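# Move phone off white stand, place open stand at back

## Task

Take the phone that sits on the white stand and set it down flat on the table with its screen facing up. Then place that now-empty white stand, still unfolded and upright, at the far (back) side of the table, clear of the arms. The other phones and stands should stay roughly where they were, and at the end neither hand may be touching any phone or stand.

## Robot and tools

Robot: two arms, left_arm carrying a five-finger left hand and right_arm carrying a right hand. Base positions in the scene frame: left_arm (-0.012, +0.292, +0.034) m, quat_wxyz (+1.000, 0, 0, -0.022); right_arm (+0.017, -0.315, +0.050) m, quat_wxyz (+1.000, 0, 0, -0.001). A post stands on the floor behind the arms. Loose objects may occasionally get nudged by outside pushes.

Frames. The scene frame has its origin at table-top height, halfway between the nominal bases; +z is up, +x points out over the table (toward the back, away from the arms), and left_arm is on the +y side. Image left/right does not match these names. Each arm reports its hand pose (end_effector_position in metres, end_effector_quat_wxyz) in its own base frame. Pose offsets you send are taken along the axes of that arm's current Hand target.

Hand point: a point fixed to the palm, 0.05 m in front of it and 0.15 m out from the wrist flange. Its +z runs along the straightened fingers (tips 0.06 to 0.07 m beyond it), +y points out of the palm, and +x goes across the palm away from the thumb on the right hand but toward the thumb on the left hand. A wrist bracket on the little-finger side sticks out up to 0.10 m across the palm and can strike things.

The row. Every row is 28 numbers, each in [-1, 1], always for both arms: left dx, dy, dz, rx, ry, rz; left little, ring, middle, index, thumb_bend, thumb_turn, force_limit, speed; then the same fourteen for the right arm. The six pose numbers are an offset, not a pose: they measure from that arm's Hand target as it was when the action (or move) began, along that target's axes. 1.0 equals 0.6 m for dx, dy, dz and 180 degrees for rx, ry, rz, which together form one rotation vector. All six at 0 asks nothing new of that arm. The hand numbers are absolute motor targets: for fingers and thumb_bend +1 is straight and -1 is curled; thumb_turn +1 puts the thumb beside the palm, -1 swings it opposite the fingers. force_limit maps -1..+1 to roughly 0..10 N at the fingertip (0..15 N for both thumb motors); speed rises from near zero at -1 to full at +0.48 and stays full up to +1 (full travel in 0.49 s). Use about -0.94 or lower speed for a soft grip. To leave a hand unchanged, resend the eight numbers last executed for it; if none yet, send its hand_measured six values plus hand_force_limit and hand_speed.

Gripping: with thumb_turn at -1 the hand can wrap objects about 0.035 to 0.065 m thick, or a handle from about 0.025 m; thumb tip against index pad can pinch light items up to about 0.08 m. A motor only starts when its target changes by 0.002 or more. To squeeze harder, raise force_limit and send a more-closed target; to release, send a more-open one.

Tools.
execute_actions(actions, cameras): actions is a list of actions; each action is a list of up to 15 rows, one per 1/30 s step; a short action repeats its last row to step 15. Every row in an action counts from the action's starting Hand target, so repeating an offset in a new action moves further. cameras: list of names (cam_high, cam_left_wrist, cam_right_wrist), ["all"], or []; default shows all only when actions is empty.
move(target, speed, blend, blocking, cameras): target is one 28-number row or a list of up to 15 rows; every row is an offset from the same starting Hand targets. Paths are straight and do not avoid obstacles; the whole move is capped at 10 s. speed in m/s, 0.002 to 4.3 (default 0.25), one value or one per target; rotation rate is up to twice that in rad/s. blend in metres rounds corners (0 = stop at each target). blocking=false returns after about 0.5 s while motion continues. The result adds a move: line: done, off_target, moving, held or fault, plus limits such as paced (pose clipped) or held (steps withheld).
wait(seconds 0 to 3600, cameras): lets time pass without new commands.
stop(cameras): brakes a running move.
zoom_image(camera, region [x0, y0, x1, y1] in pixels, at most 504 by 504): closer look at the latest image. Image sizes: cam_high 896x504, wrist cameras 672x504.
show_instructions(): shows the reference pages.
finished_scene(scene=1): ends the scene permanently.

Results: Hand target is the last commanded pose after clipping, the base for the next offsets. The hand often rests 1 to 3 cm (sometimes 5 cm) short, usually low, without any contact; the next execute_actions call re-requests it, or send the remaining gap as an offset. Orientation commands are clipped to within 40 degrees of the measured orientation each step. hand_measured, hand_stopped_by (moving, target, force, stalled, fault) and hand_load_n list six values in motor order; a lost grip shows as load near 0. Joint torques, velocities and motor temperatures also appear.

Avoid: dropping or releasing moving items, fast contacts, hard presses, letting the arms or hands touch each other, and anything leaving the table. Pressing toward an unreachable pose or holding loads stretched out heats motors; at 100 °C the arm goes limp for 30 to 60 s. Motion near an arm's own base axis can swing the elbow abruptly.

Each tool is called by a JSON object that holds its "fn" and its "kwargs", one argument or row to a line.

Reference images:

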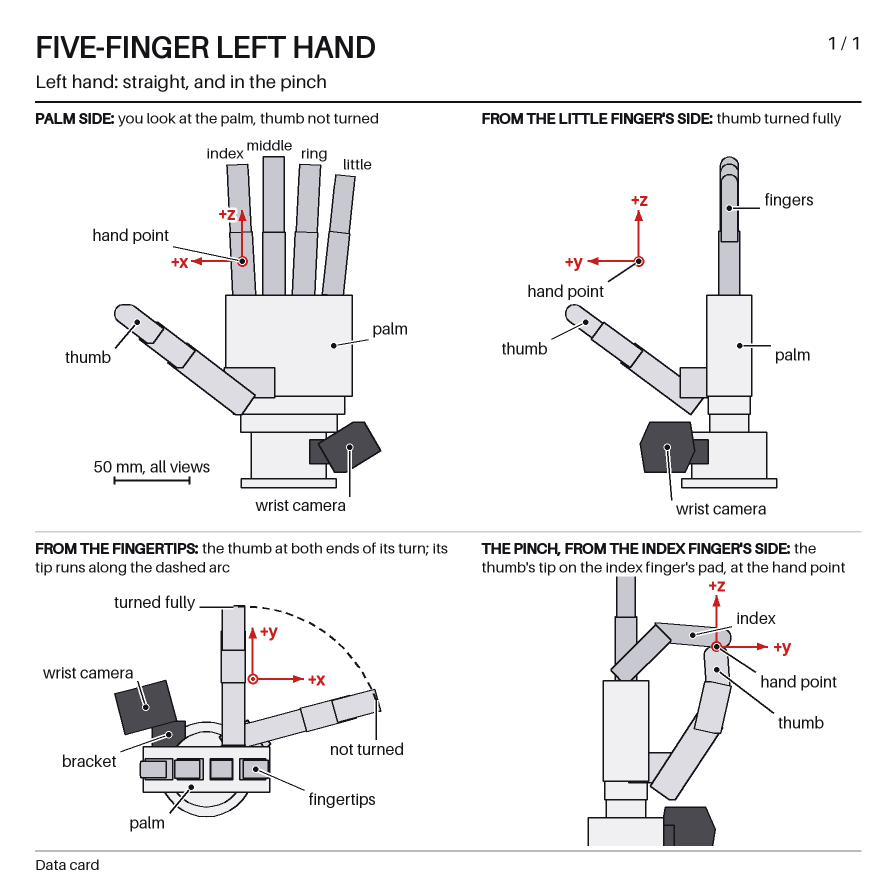

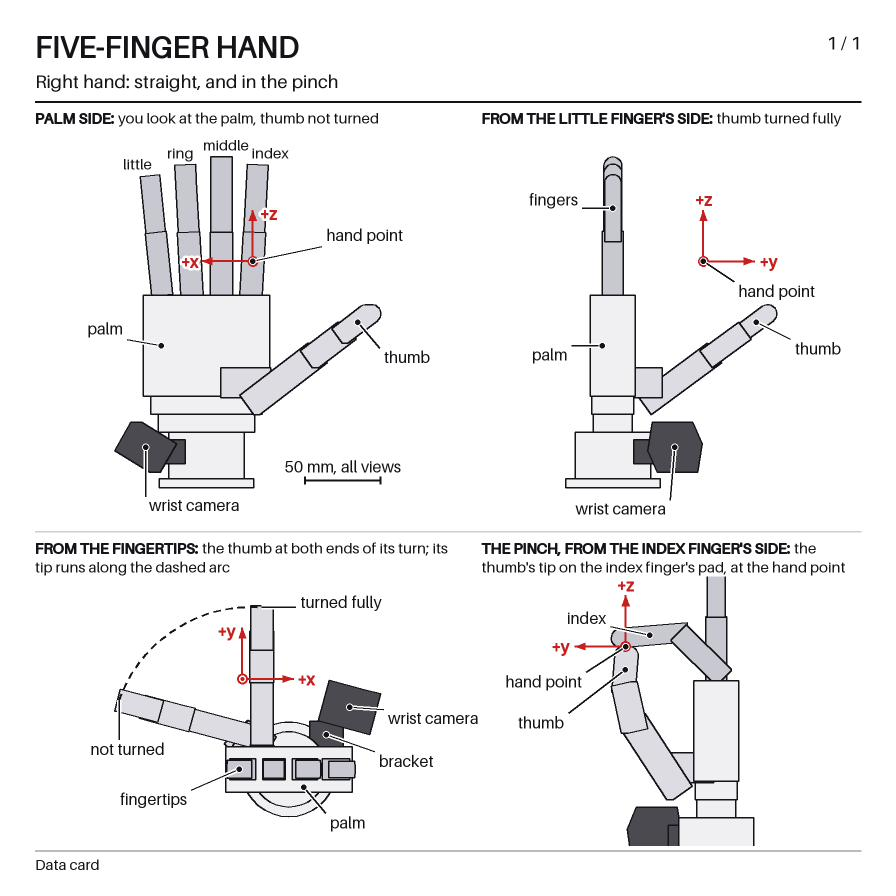

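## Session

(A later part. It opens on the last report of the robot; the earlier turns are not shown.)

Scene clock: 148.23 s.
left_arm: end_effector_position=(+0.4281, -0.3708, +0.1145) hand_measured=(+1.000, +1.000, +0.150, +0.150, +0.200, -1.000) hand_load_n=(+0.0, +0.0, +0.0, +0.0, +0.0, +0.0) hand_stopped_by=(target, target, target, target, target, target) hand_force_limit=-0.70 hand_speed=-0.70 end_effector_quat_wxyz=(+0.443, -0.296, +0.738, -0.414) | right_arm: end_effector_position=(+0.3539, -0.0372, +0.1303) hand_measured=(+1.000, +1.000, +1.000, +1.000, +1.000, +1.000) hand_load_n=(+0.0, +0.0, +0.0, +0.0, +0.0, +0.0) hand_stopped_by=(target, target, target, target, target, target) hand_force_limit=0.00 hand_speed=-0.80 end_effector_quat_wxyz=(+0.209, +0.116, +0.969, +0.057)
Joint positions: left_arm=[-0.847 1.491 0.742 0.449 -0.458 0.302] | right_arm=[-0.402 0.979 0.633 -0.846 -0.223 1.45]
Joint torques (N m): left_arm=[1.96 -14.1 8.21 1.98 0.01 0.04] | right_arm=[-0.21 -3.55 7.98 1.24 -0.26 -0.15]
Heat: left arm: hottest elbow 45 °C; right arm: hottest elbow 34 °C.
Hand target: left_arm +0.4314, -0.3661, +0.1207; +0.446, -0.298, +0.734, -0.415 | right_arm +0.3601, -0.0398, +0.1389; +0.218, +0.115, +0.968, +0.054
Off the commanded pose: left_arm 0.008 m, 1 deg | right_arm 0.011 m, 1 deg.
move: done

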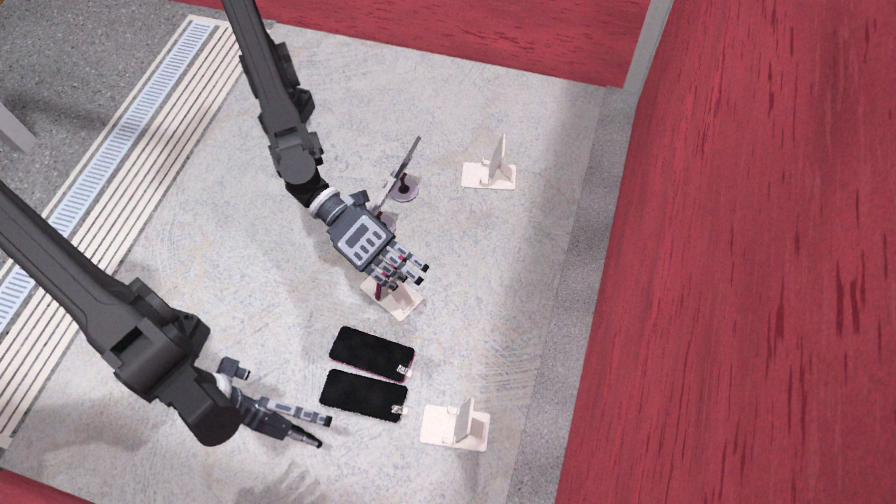

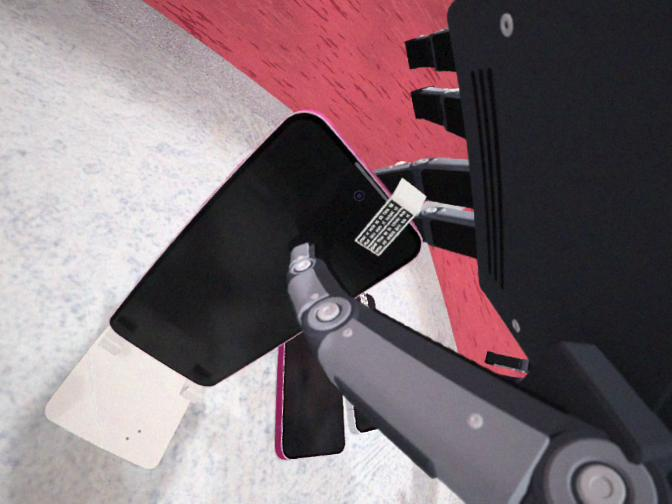

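{"fn": "move", "kwargs": {
  "target": [0,0,0,0,0,0,1,1,0.0,0.0,0.08,-1,-0.75,-0.92,0,0,0,0,0,0,1,1,1,1,1,1,0,-0.8],
  "cameras": ["cam_high","cam_left_wrist"],
  "speed": 0.08
}}

{"fn": "zoom_image", "kwargs": {
  "camera": "cam_high",
  "region": [340, 200, 450, 330]
}}

{"fn": "zoom_image", "kwargs": {
  "camera": "cam_left_wrist",
  "region": [180, 60, 480, 360]
}}

Scene clock: 150.80 s.
left_arm: end_effector_position=(+0.4281, -0.3708, +0.1145) hand_measured=(+1.000, +1.000, +0.000, +0.000, +0.080, -1.000) hand_load_n=(+0.0, +0.0, +0.0, +0.0, +0.0, +0.0) hand_stopped_by=(target, target, target, target, target, target) hand_force_limit=-0.75 hand_speed=-0.92 end_effector_quat_wxyz=(+0.443, -0.296, +0.738, -0.414) | right_arm: end_effector_position=(+0.3539, -0.0372, +0.1303) hand_measured=(+1.000, +1.000, +1.000, +1.000, +1.000, +1.000) hand_load_n=(+0.0, +0.0, +0.0, +0.0, +0.0, +0.0) hand_stopped_by=(target, target, target, target, target, target) hand_force_limit=0.00 hand_speed=-0.80 end_effector_quat_wxyz=(+0.209, +0.116, +0.969, +0.057)
Joint positions: left_arm=[-0.847 1.491 0.742 0.449 -0.458 0.302] | right_arm=[-0.402 0.979 0.633 -0.846 -0.223 1.45]
Joint torques (N m): left_arm=[2.43 -14.04 8.2 1.96 0.04 0.05] | right_arm=[-0.21 -3.43 7.91 1.1 -0.28 -0.18]
Heat: left arm: hottest elbow 45 °C; right arm: hottest elbow 34 °C.
Hand target: left_arm +0.4314, -0.3661, +0.1206; +0.446, -0.298, +0.735, -0.415 | right_arm +0.3601, -0.0398, +0.1389; +0.218, +0.115, +0.968, +0.054
Off the commanded pose: left_arm 0.008 m, 1 deg | right_arm 0.011 m, 1 deg.
move: done

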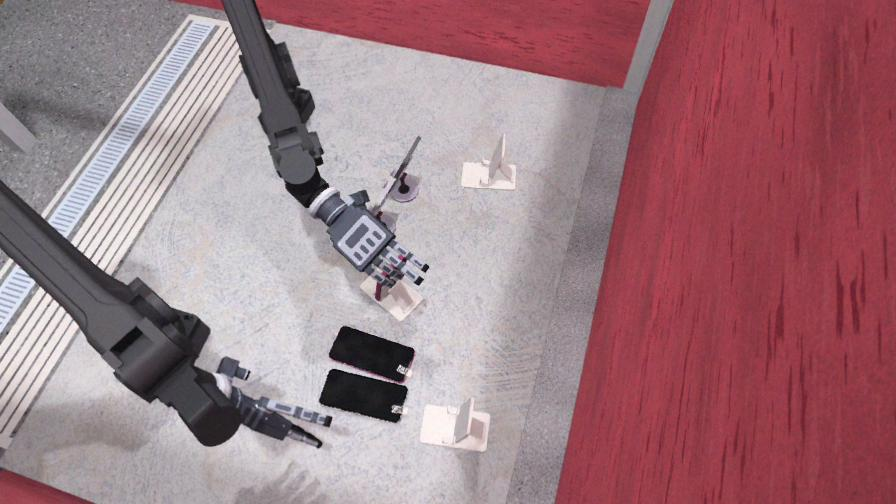

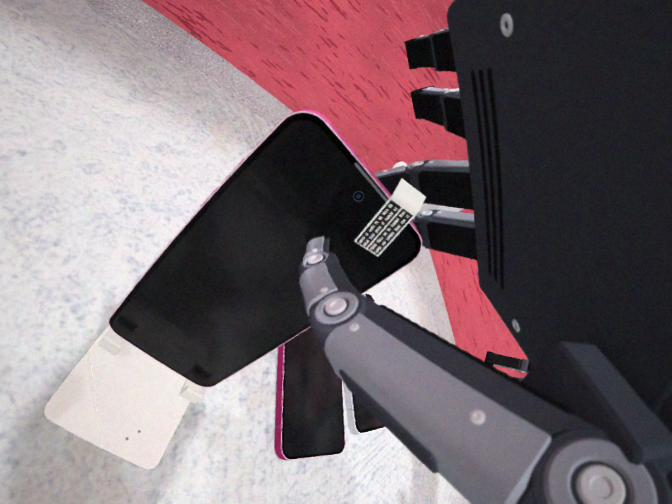

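Scaled by 3.877 from the camera's image (finer frame: 1280x720).

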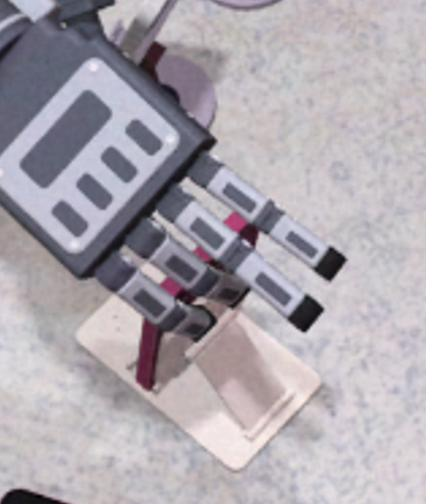

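Scaled by 1.680 from the camera's image (finer frame: 960x720).

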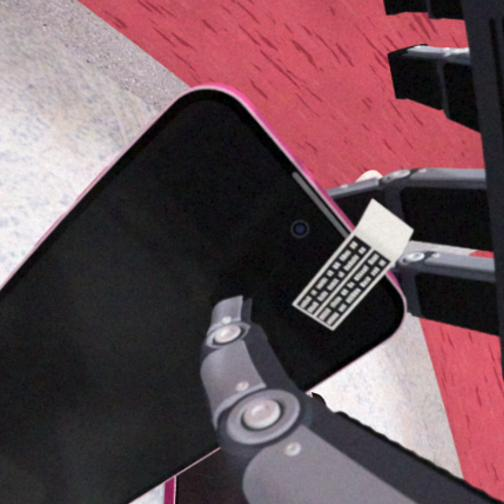

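{"fn": "move", "kwargs": {
  "target": [0,0,0,0,0,0,1,1,-0.1,-0.1,0.0,-1,-0.75,-0.94,0,0,0,0,0,0,1,1,1,1,1,1,0,-0.8],
  "cameras": ["cam_high","cam_left_wrist"],
  "speed": 0.08
}}

{"fn": "zoom_image", "kwargs": {
  "camera": "cam_high",
  "region": [340, 200, 450, 330]
}}

{"fn": "zoom_image", "kwargs": {
  "camera": "cam_left_wrist",
  "region": [180, 60, 480, 360]
}}

Scene clock: 152.80 s.
left_arm: end_effector_position=(+0.4281, -0.3708, +0.1149) hand_measured=(+1.000, +1.000, -0.050, -0.032, +0.068, -1.000) hand_load_n=(+0.0, +0.0, +1.5, +1.0, +3.0, -0.5) hand_stopped_by=(target, target, force, force, force, target) hand_force_limit=-0.75 hand_speed=-0.94 end_effector_quat_wxyz=(+0.443, -0.296, +0.738, -0.414) | right_arm: end_effector_position=(+0.3539, -0.0372, +0.1303) hand_measured=(+1.000, +1.000, +1.000, +1.000, +1.000, +1.000) hand_load_n=(+0.0, +0.0, +0.0, +0.0, -0.5, +0.0) hand_stopped_by=(target, target, target, target, target, target) hand_force_limit=0.00 hand_speed=-0.80 end_effector_quat_wxyz=(+0.209, +0.116, +0.969, +0.057)
Joint positions: left_arm=[-0.847 1.49 0.742 0.449 -0.458 0.302] | right_arm=[-0.402 0.979 0.633 -0.846 -0.223 1.45]
Joint torques (N m): left_arm=[1.79 -14.15 8.16 2.04 -0.01 0.05] | right_arm=[-0.09 -3.19 7.94 1.13 -0.23 -0.16]
Heat: left arm: hottest elbow 45 °C; right arm: hottest elbow 34 °C.
Hand target: left_arm +0.4314, -0.3661, +0.1206; +0.446, -0.298, +0.734, -0.415 | right_arm +0.3601, -0.0398, +0.1389; +0.218, +0.115, +0.968, +0.054
Off the commanded pose: left_arm 0.008 m, 1 deg | right_arm 0.011 m, 1 deg.
move: done

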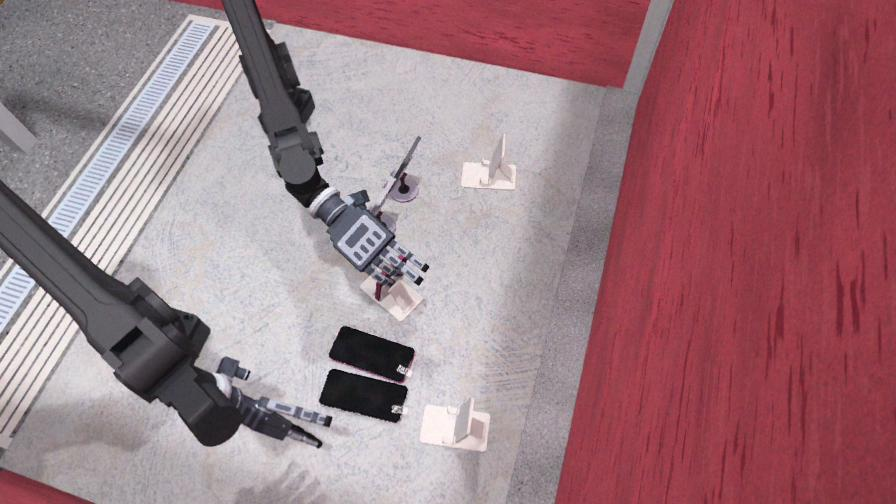

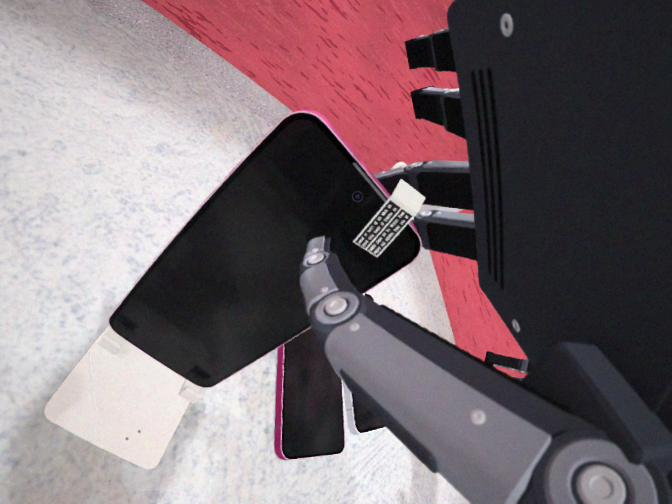

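Scaled by 3.877 from the camera's image (finer frame: 1280x720).

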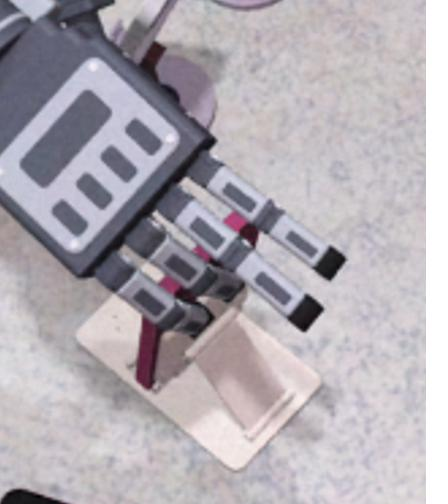

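Scaled by 1.680 from the camera's image (finer frame: 960x720).

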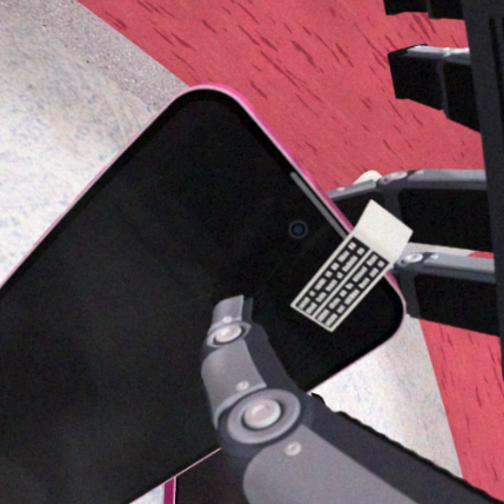

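{"fn": "move", "kwargs": {
  "target": [0,0,0,0,0,0,1,1,-0.25,-0.25,-0.15,-1,-0.4,-0.94,0,0,0,0,0,0,1,1,1,1,1,1,0,-0.8],
  "cameras": ["cam_left_wrist"],
  "speed": 0.08
}}

Scene clock: 154.60 s.
left_arm: end_effector_position=(+0.4281, -0.3708, +0.1151) hand_measured=(+1.000, +1.000, -0.060, -0.060, +0.066, -1.000) hand_load_n=(+0.0, +0.0, +2.0, +3.0, +5.5, +0.0) hand_stopped_by=(target, target, force, force, force, target) hand_force_limit=-0.40 hand_speed=-0.94 end_effector_quat_wxyz=(+0.443, -0.296, +0.738, -0.414) | right_arm: end_effector_position=(+0.3539, -0.0372, +0.1303) hand_measured=(+1.000, +1.000, +1.000, +1.000, +1.000, +1.000) hand_load_n=(+0.0, +0.0, +0.0, +0.0, +0.0, +0.0) hand_stopped_by=(target, target, target, target, target, target) hand_force_limit=0.00 hand_speed=-0.80 end_effector_quat_wxyz=(+0.209, +0.116, +0.969, +0.057)
Joint positions: left_arm=[-0.847 1.49 0.742 0.449 -0.458 0.302] | right_arm=[-0.402 0.979 0.633 -0.846 -0.223 1.45]
Joint torques (N m): left_arm=[1.9 -14.1 8.13 2.11 0 0.04] | right_arm=[-0.09 -3.78 8.09 1.05 -0.27 -0.13]
Heat: left arm: hottest elbow 45 °C; right arm: hottest elbow 34 °C.
Hand target: left_arm +0.4314, -0.3661, +0.1206; +0.446, -0.298, +0.735, -0.415 | right_arm +0.3601, -0.0398, +0.1389; +0.218, +0.115, +0.968, +0.054
Off the commanded pose: left_arm 0.008 m, 1 deg | right_arm 0.011 m, 1 deg.
move: done

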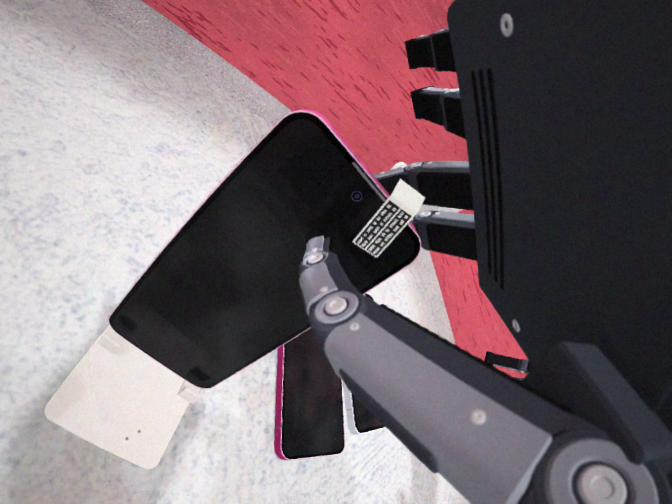

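{"fn": "move", "kwargs": {
  "target": [-0.0327,-0.058,0,0,0,0,1,1,-0.25,-0.25,-0.15,-1,-0.4,-0.94,0,0,0,0,0,0,1,1,1,1,1,1,0,-0.8],
  "cameras": ["cam_high","cam_left_wrist"],
  "speed": 0.06
}}

{"fn": "zoom_image", "kwargs": {
  "camera": "cam_high",
  "region": [340, 200, 450, 330]
}}

Scene clock: 157.90 s.
left_arm: end_effector_position=(+0.4286, -0.3632, +0.1375) hand_measured=(+1.000, +1.000, -0.060, -0.060, +0.064, -1.000) hand_load_n=(+0.0, +0.0, +0.0, +0.0, +0.0, +0.5) hand_stopped_by=(target, target, force, force, force, target) hand_force_limit=-0.40 hand_speed=-0.94 end_effector_quat_wxyz=(+0.438, -0.297, +0.744, -0.407) | right_arm: end_effector_position=(+0.3539, -0.0372, +0.1303) hand_measured=(+1.000, +1.000, +1.000, +1.000, +1.000, +1.000) hand_load_n=(+0.0, +0.0, +0.0, +0.0, +0.0, +0.0) hand_stopped_by=(target, target, target, target, target, target) hand_force_limit=0.00 hand_speed=-0.80 end_effector_quat_wxyz=(+0.209, +0.116, +0.969, +0.057)
Joint positions: left_arm=[-0.832 1.426 0.767 0.34 -0.441 0.302] | right_arm=[-0.402 0.979 0.633 -0.846 -0.223 1.45]
Joint torques (N m): left_arm=[1.73 -13.57 12.15 1.36 -0.01 0.13] | right_arm=[-0.15 -3.6 7.94 1.2 -0.27 -0.2]
Heat: left arm: hottest elbow 45 °C; right arm: hottest elbow 34 °C.
Hand target: left_arm +0.4420, -0.3669, +0.1591; +0.446, -0.298, +0.735, -0.415 | right_arm +0.3601, -0.0398, +0.1389; +0.218, +0.115, +0.968, +0.054
Off the commanded pose: left_arm 0.026 m, 2 deg | right_arm 0.011 m, 1 deg.
move: off_target (left_arm)

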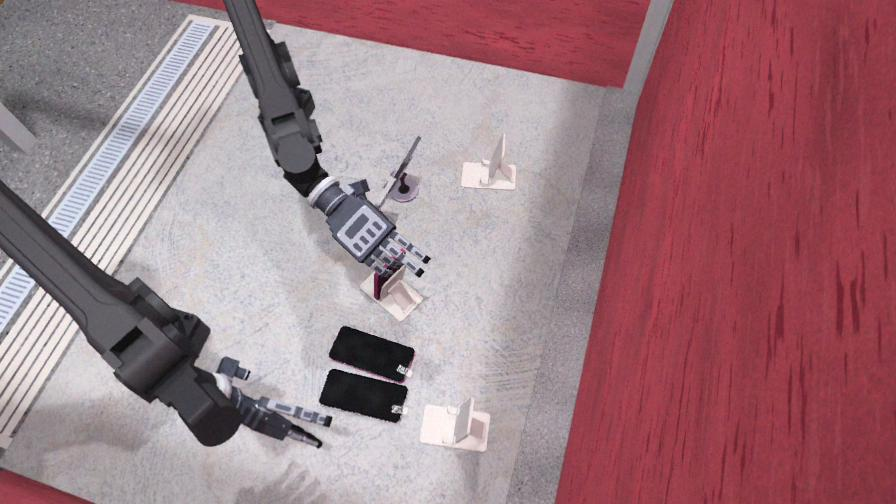

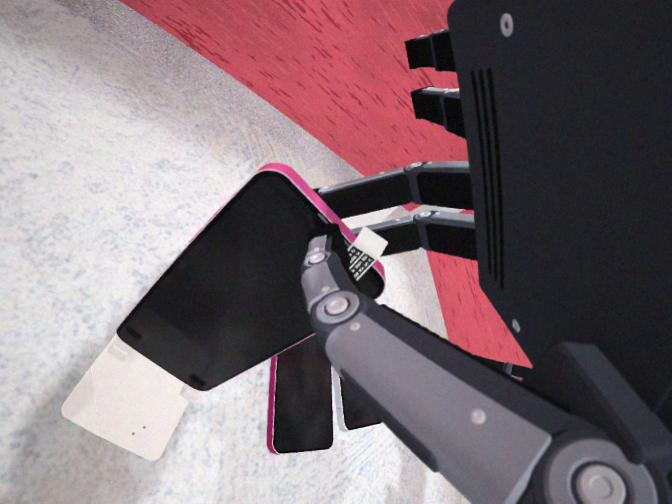

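Scaled by 3.877 from the camera's image (finer frame: 1280x720).

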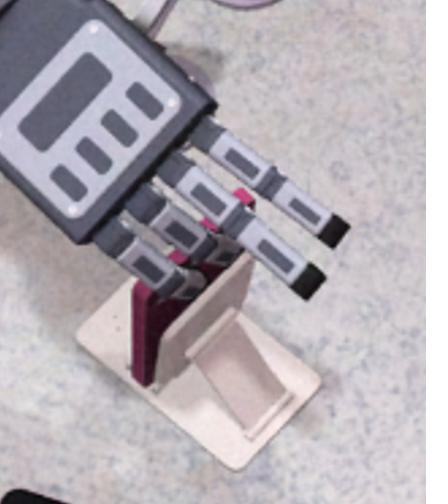

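{"fn": "move", "kwargs": {
  "target": [0,0,0,0,0,0,1,1,0.1,0.1,0.25,-1,-0.4,-0.8,0,0,0,0,0,0,1,1,1,1,1,1,0,-0.8],
  "cameras": ["cam_high","cam_left_wrist"],
  "speed": 0.06
}}

{"fn": "zoom_image", "kwargs": {
  "camera": "cam_high",
  "region": [340, 200, 450, 330]
}}

Scene clock: 161.83 s.
left_arm: end_effector_position=(+0.4286, -0.3632, +0.1375) hand_measured=(+1.000, +1.000, +0.100, +0.100, +0.250, -1.000) hand_load_n=(+0.0, +0.0, +0.0, +0.0, +0.0, +0.0) hand_stopped_by=(target, target, target, target, target, target) hand_force_limit=-0.40 hand_speed=-0.80 end_effector_quat_wxyz=(+0.438, -0.297, +0.744, -0.407) | right_arm: end_effector_position=(+0.3539, -0.0372, +0.1303) hand_measured=(+1.000, +1.000, +1.000, +1.000, +1.000, +1.000) hand_load_n=(+0.0, +0.0, +0.0, +0.0, +0.0, +0.0) hand_stopped_by=(target, target, target, target, target, target) hand_force_limit=0.00 hand_speed=-0.80 end_effector_quat_wxyz=(+0.209, +0.116, +0.969, +0.057)
Joint positions: left_arm=[-0.832 1.426 0.767 0.34 -0.441 0.302] | right_arm=[-0.402 0.979 0.633 -0.846 -0.223 1.45]
Joint torques (N m): left_arm=[2.61 -12.98 12.22 1.51 0.03 0.12] | right_arm=[-0.5 -3.84 7.88 1.17 -0.26 -0.14]
Heat: left arm: hottest elbow 44 °C; right arm: hottest elbow 35 °C.
Hand target: left_arm +0.4420, -0.3668, +0.1591; +0.446, -0.298, +0.735, -0.415 | right_arm +0.3601, -0.0398, +0.1389; +0.218, +0.115, +0.968, +0.054
Off the commanded pose: left_arm 0.026 m, 2 deg | right_arm 0.011 m, 1 deg.
move: done

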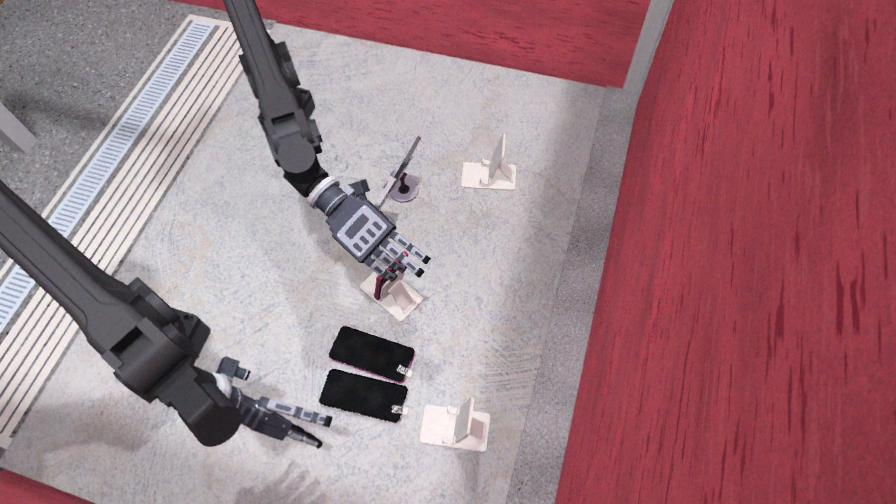

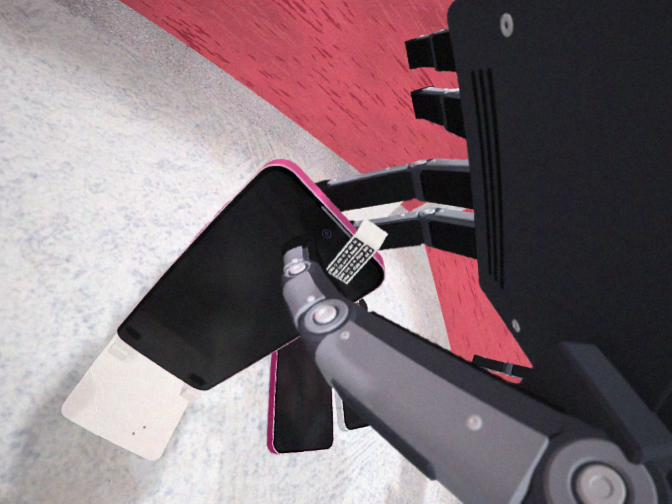

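Scaled by 3.877 from the camera's image (finer frame: 1280x720).

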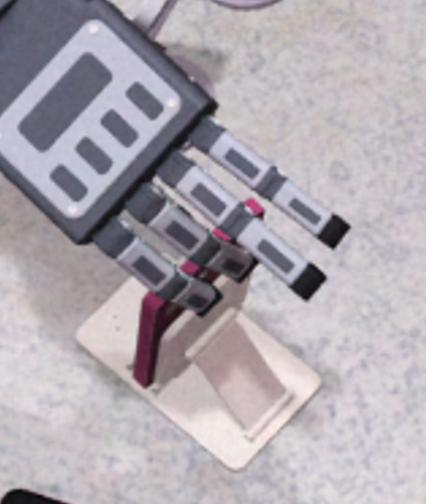

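{"fn": "move", "kwargs": {
  "target": [
    [0,0,0,0,0,0,1,1,0.25,0.25,0.25,-1,-0.4,-0.5,0,0,0,0,0,0,1,1,1,1,1,1,0,-0.8],
    [0.036,0.066,0,0,0,0,1,1,0.25,0.25,0.25,-1,-0.4,-0.5,0,0,0,0,0,0,1,1,1,1,1,1,0,-0.8]
  ],
  "cameras": ["cam_high","cam_left_wrist"],
  "speed": 0.06
}}

{"fn": "zoom_image", "kwargs": {
  "camera": "cam_high",
  "region": [340, 200, 450, 330]
}}

Scene clock: 165.30 s.
left_arm: end_effector_position=(+0.4307, -0.3620, +0.1175) hand_measured=(+1.000, +1.000, +0.250, +0.250, +0.250, -1.000) hand_load_n=(+0.0, +0.0, +0.0, +0.0, +0.0, +0.0) hand_stopped_by=(target, target, target, target, target, target) hand_force_limit=-0.40 hand_speed=-0.50 end_effector_quat_wxyz=(+0.445, -0.301, +0.736, -0.412) | right_arm: end_effector_position=(+0.3539, -0.0372, +0.1303) hand_measured=(+1.000, +1.000, +1.000, +1.000, +1.000, +1.000) hand_load_n=(+0.0, +0.0, +0.0, +0.0, +0.0, +0.0) hand_stopped_by=(target, target, target, target, target, target) hand_force_limit=0.00 hand_speed=-0.80 end_effector_quat_wxyz=(+0.209, +0.116, +0.969, +0.057)
Joint positions: left_arm=[-0.832 1.475 0.734 0.441 -0.454 0.302] | right_arm=[-0.402 0.979 0.633 -0.846 -0.223 1.45]
Joint torques (N m): left_arm=[0.73 -11.87 8.16 3.02 -0.14 0.04] | right_arm=[0.03 -3.66 8.1 1.18 -0.25 -0.16]
Heat: left arm: hottest elbow 44 °C; right arm: hottest elbow 35 °C.
Hand target: left_arm +0.4302, -0.3655, +0.1156; +0.446, -0.298, +0.735, -0.415 | right_arm +0.3601, -0.0398, +0.1389; +0.218, +0.115, +0.968, +0.054
Off the commanded pose: left_arm 0.004 m, 1 deg | right_arm 0.011 m, 1 deg.
move: done

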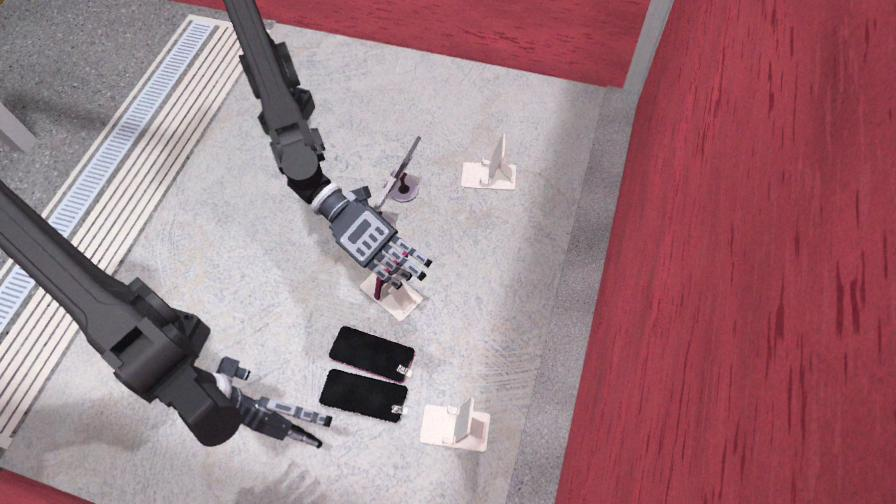

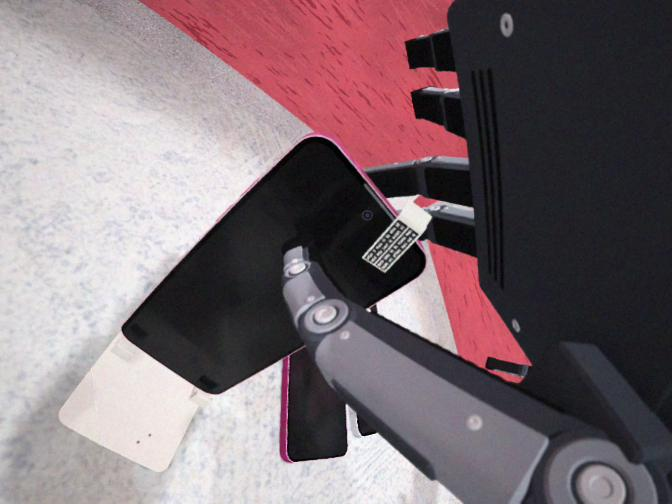

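Scaled by 3.877 from the camera's image (finer frame: 1280x720).

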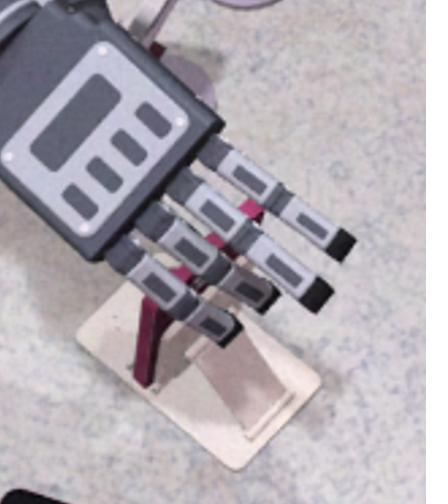

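{"fn": "move", "kwargs": {
  "target": [
    [0.013,0.018,0.0,0,0,0,1,1,0.25,0.25,0.25,-1,-0.4,-0.5,0,0,0,0,0,0,1,1,1,1,1,1,0,-0.8],
    [0.013,0.018,0.0,0,0,0,1,1,0.0,0.0,0.12,-1,-0.7,-0.8,0,0,0,0,0,0,1,1,1,1,1,1,0,-0.8],
    [0.013,0.018,0.0,0,0,0,1,1,-0.1,-0.1,0.0,-1,-0.7,-0.94,0,0,0,0,0,0,1,1,1,1,1,1,0,-0.8]
  ],
  "cameras": ["cam_high","cam_left_wrist"],
  "speed": 0.06
}}

{"fn": "zoom_image", "kwargs": {
  "camera": "cam_high",
  "region": [340, 200, 450, 330]
}}

Scene clock: 172.50 s.
left_arm: end_effector_position=(+0.4298, -0.3625, +0.1094) hand_measured=(+1.000, +1.000, -0.100, +0.048, +0.188, -1.000) hand_load_n=(+0.0, +0.0, +0.5, +1.0, +6.0, +0.0) hand_stopped_by=(target, target, target, force, force, target) hand_force_limit=-0.70 hand_speed=-0.94 end_effector_quat_wxyz=(+0.448, -0.302, +0.732, -0.414) | right_arm: end_effector_position=(+0.3539, -0.0372, +0.1303) hand_measured=(+1.000, +1.000, +1.000, +1.000, +1.000, +1.000) hand_load_n=(+0.0, +0.0, +0.0, +0.0, +0.0, +0.0) hand_stopped_by=(target, target, target, target, target, target) hand_force_limit=0.00 hand_speed=-0.80 end_effector_quat_wxyz=(+0.209, +0.116, +0.969, +0.057)
Joint positions: left_arm=[-0.836 1.496 0.719 0.488 -0.464 0.302] | right_arm=[-0.402 0.979 0.633 -0.846 -0.223 1.45]
Joint torques (N m): left_arm=[0.85 -11.34 7.73 2.63 -0.11 0] | right_arm=[-0.15 -3.78 7.98 1.13 -0.26 -0.16]
Heat: left arm: hottest elbow 44 °C; right arm: hottest elbow 35 °C.
Hand target: left_arm +0.4261, -0.3668, +0.1030; +0.446, -0.298, +0.735, -0.415 | right_arm +0.3601, -0.0398, +0.1389; +0.218, +0.115, +0.968, +0.054
Off the commanded pose: left_arm 0.008 m, 1 deg | right_arm 0.011 m, 1 deg.
move: done

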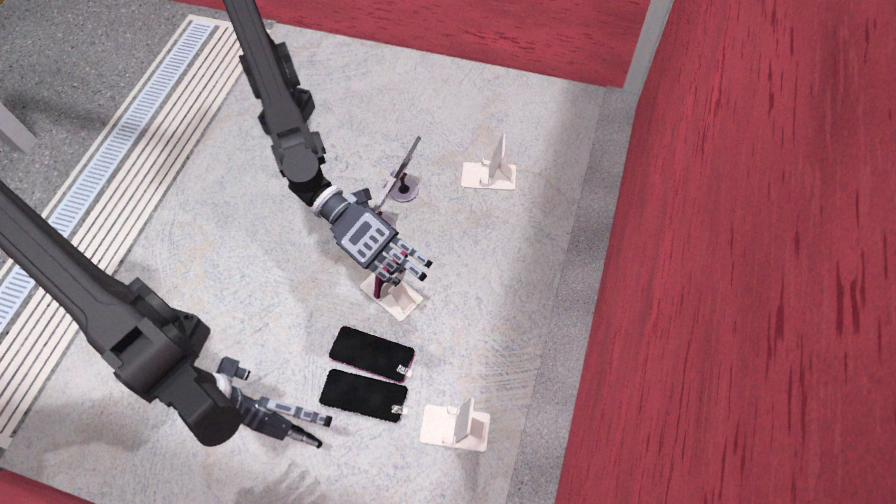

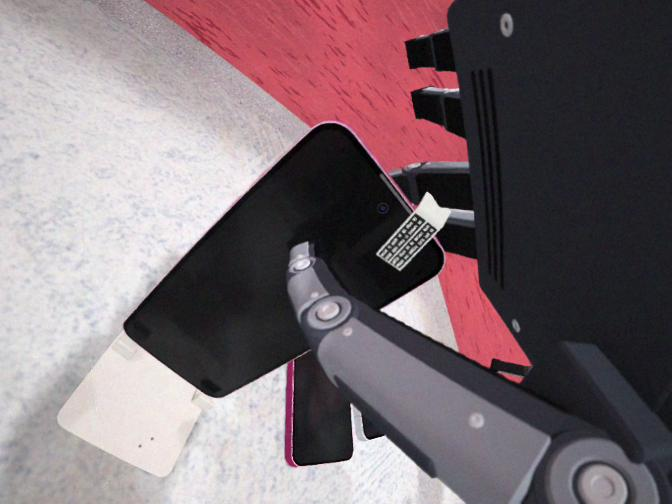

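Scaled by 3.877 from the camera's image (finer frame: 1280x720).

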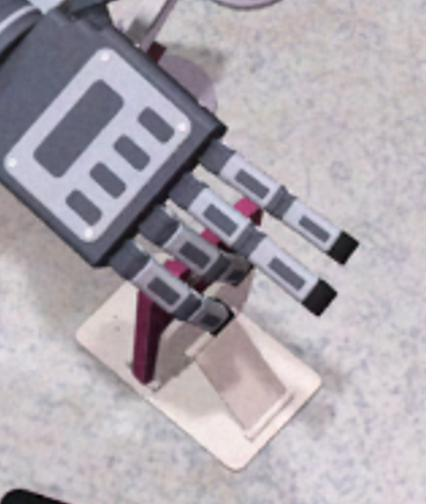

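{"fn": "move", "kwargs": {
  "target": [
    [0,0,0,0,0,0,1,1,0.25,0.25,0.3,-1,-0.4,-0.7,0,0,0,0,0,0,1,1,1,1,1,1,0,-0.8],
    [-0.018,-0.014,0.0,0,0,0,1,1,0.25,0.25,0.3,-1,-0.4,-0.5,0,0,0,0,0,0,1,1,1,1,1,1,0,-0.8]
  ],
  "cameras": ["cam_high","cam_left_wrist"],
  "speed": 0.06
}}

{"fn": "zoom_image", "kwargs": {
  "camera": "cam_left_wrist",
  "region": [180, 60, 480, 360]
}}

Scene clock: 178.33 s.
left_arm: end_effector_position=(+0.4285, -0.3643, +0.1090) hand_measured=(+1.000, +1.000, +0.250, +0.250, +0.300, -1.000) hand_load_n=(+0.0, +0.0, +0.0, +0.0, +0.0, +0.5) hand_stopped_by=(target, target, target, target, target, target) hand_force_limit=-0.40 hand_speed=-0.50 end_effector_quat_wxyz=(+0.444, -0.298, +0.735, -0.416) | right_arm: end_effector_position=(+0.3539, -0.0372, +0.1303) hand_measured=(+1.000, +1.000, +1.000, +1.000, +1.000, +1.000) hand_load_n=(+0.0, +0.0, +0.0, +0.0, +0.0, +0.0) hand_stopped_by=(target, target, target, target, target, target) hand_force_limit=0.00 hand_speed=-0.80 end_effector_quat_wxyz=(+0.209, +0.116, +0.969, +0.057)
Joint positions: left_arm=[-0.836 1.495 0.719 0.484 -0.452 0.302] | right_arm=[-0.402 0.979 0.633 -0.846 -0.223 1.45]
Joint torques (N m): left_arm=[2.2 -14.1 8.77 1.42 0.04 0.1] | right_arm=[-0.26 -3.72 8.01 1.06 -0.29 -0.19]
Heat: left arm: hottest elbow 43 °C; right arm: hottest elbow 35 °C.
Hand target: left_arm +0.4312, -0.3620, +0.1147; +0.446, -0.298, +0.735, -0.415 | right_arm +0.3601, -0.0398, +0.1389; +0.218, +0.115, +0.968, +0.054
Off the commanded pose: left_arm 0.007 m, 0 deg | right_arm 0.011 m, 1 deg.
move: done

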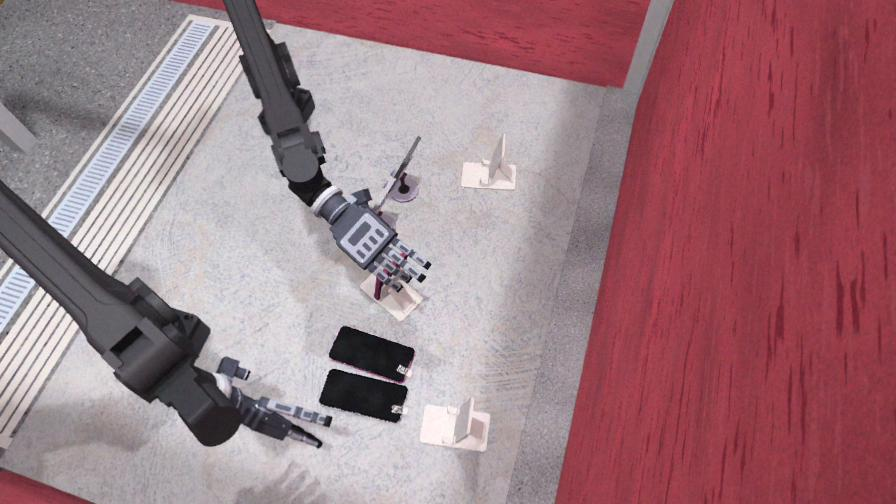

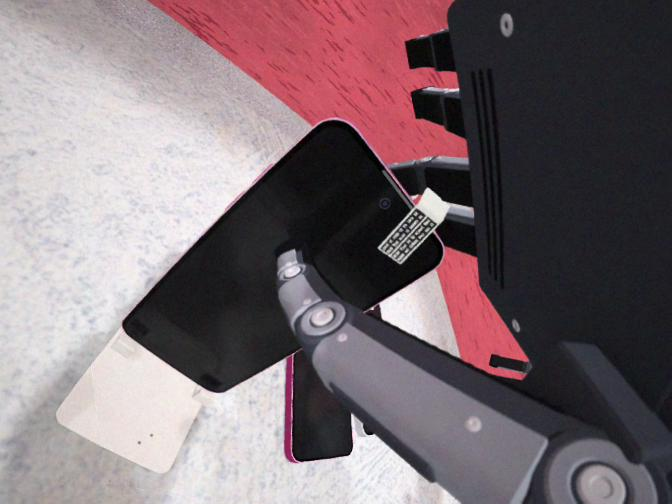

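Scaled by 1.680 from the camera's image (finer frame: 960x720).

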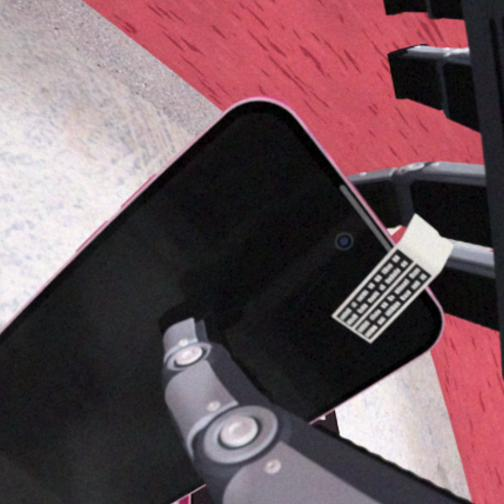

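{"fn": "move", "kwargs": {
  "target": [
    [-0.022,-0.0135,0.0,0,0,0,1,1,0.25,0.25,0.3,-1,-0.4,-0.5,0,0,0,0,0,0,1,1,1,1,1,1,0,-0.8]
  ],
  "cameras": ["cam_left_wrist"],
  "speed": 0.06
}}

Scene clock: 181.33 s.
left_arm: end_effector_position=(+0.4296, -0.3571, +0.1169) hand_measured=(+1.000, +1.000, +0.250, +0.250, +0.300, -1.000) hand_load_n=(+0.0, -0.5, +0.0, +0.0, +0.0, +0.0) hand_stopped_by=(target, target, target, target, target, target) hand_force_limit=-0.40 hand_speed=-0.50 end_effector_quat_wxyz=(+0.440, -0.298, +0.738, -0.415) | right_arm: end_effector_position=(+0.3539, -0.0372, +0.1303) hand_measured=(+1.000, +1.000, +1.000, +1.000, +1.000, +1.000) hand_load_n=(+0.0, +0.0, +0.0, +0.0, +0.0, +0.0) hand_stopped_by=(target, target, target, target, target, target) hand_force_limit=0.00 hand_speed=-0.80 end_effector_quat_wxyz=(+0.209, +0.116, +0.969, +0.057)
Joint positions: left_arm=[-0.819 1.463 0.719 0.445 -0.43 0.304] | right_arm=[-0.402 0.979 0.633 -0.846 -0.223 1.45]
Joint torques (N m): left_arm=[2.37 -13.68 9.94 1.36 0 0.13] | right_arm=[-0.32 -3.14 8.08 1.06 -0.25 -0.14]
Heat: left arm: hottest elbow 43 °C; right arm: hottest elbow 35 °C.
Hand target: left_arm +0.4374, -0.3552, +0.1273; +0.446, -0.298, +0.735, -0.415 | right_arm +0.3601, -0.0398, +0.1389; +0.218, +0.115, +0.968, +0.054
Off the commanded pose: left_arm 0.013 m, 1 deg | right_arm 0.011 m, 1 deg.
move: off_target (left_arm)

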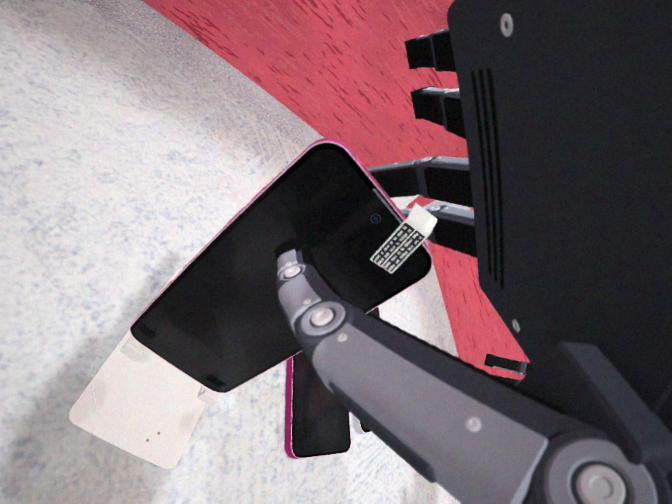

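{"fn": "move", "kwargs": {
  "target": [
    [0,-0.012,0.0,0,0,-0.0556,1,1,0.25,0.25,0.3,-1,-0.4,-0.5,0,0,0,0,0,0,1,1,1,1,1,1,0,-0.8]
  ],
  "cameras": ["cam_high","cam_left_wrist"],
  "speed": 0.06
}}

{"fn": "zoom_image", "kwargs": {
  "camera": "cam_high",
  "region": [340, 170, 450, 300]
}}

Scene clock: 186.27 s.
left_arm: end_effector_position=(+0.4304, -0.3602, +0.1215) hand_measured=(+1.000, +1.000, +0.250, +0.250, +0.300, -1.000) hand_load_n=(+0.0, +0.0, +0.0, +0.0, +0.0, +0.0) hand_stopped_by=(target, target, target, target, target, target) hand_force_limit=-0.40 hand_speed=-0.50 end_effector_quat_wxyz=(+0.407, -0.353, +0.714, -0.447) | right_arm: end_effector_position=(+0.3539, -0.0372, +0.1303) hand_measured=(+1.000, +1.000, +1.000, +1.000, +1.000, +1.000) hand_load_n=(+0.0, +0.0, +0.0, +0.0, +0.0, +0.0) hand_stopped_by=(target, target, target, target, target, target) hand_force_limit=0.00 hand_speed=-0.80 end_effector_quat_wxyz=(+0.209, +0.116, +0.969, +0.057)
Joint positions: left_arm=[-0.8 1.45 0.719 0.433 -0.41 0.159] | right_arm=[-0.402 0.979 0.633 -0.846 -0.223 1.45]
Joint torques (N m): left_arm=[2.43 -14.33 9.88 1.42 0 -0.14] | right_arm=[-0.03 -3.72 7.95 1.13 -0.29 -0.16]
Heat: left arm: hottest elbow 44 °C; right arm: hottest elbow 35 °C.
Hand target: left_arm +0.4379, -0.3586, +0.1336; +0.408, -0.361, +0.706, -0.453 | right_arm +0.3601, -0.0398, +0.1389; +0.218, +0.115, +0.968, +0.054
Off the commanded pose: left_arm 0.014 m, 2 deg | right_arm 0.011 m, 1 deg.
move: off_target (left_arm)

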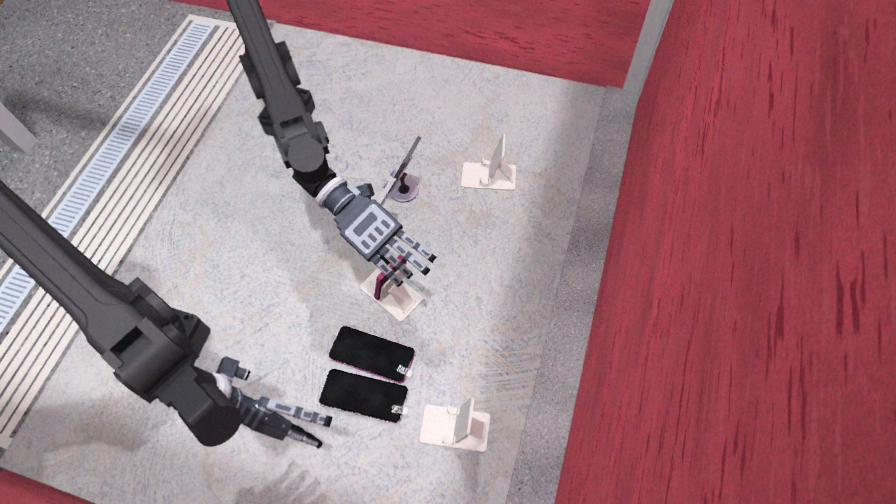

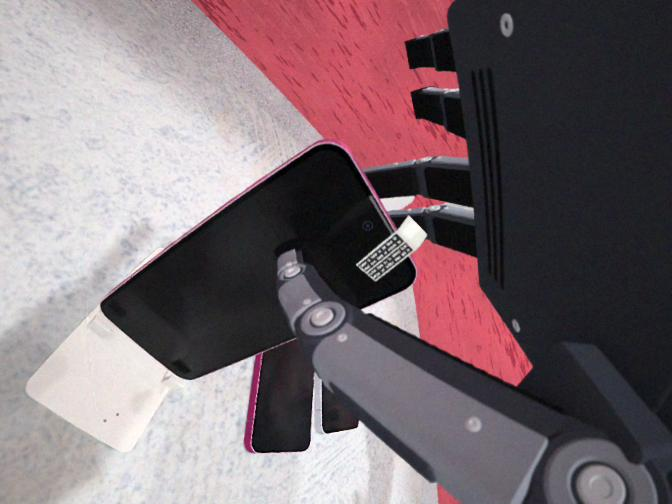

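Scaled by 3.877 from the camera's image (finer frame: 1280x720).

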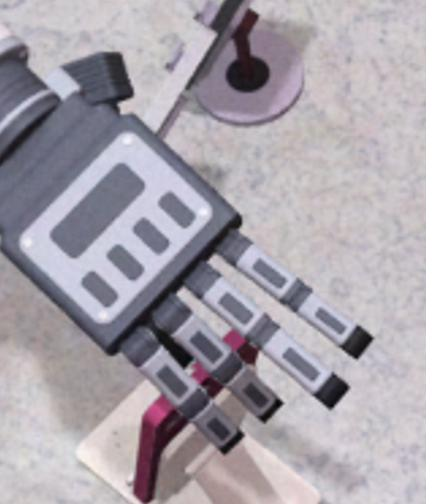

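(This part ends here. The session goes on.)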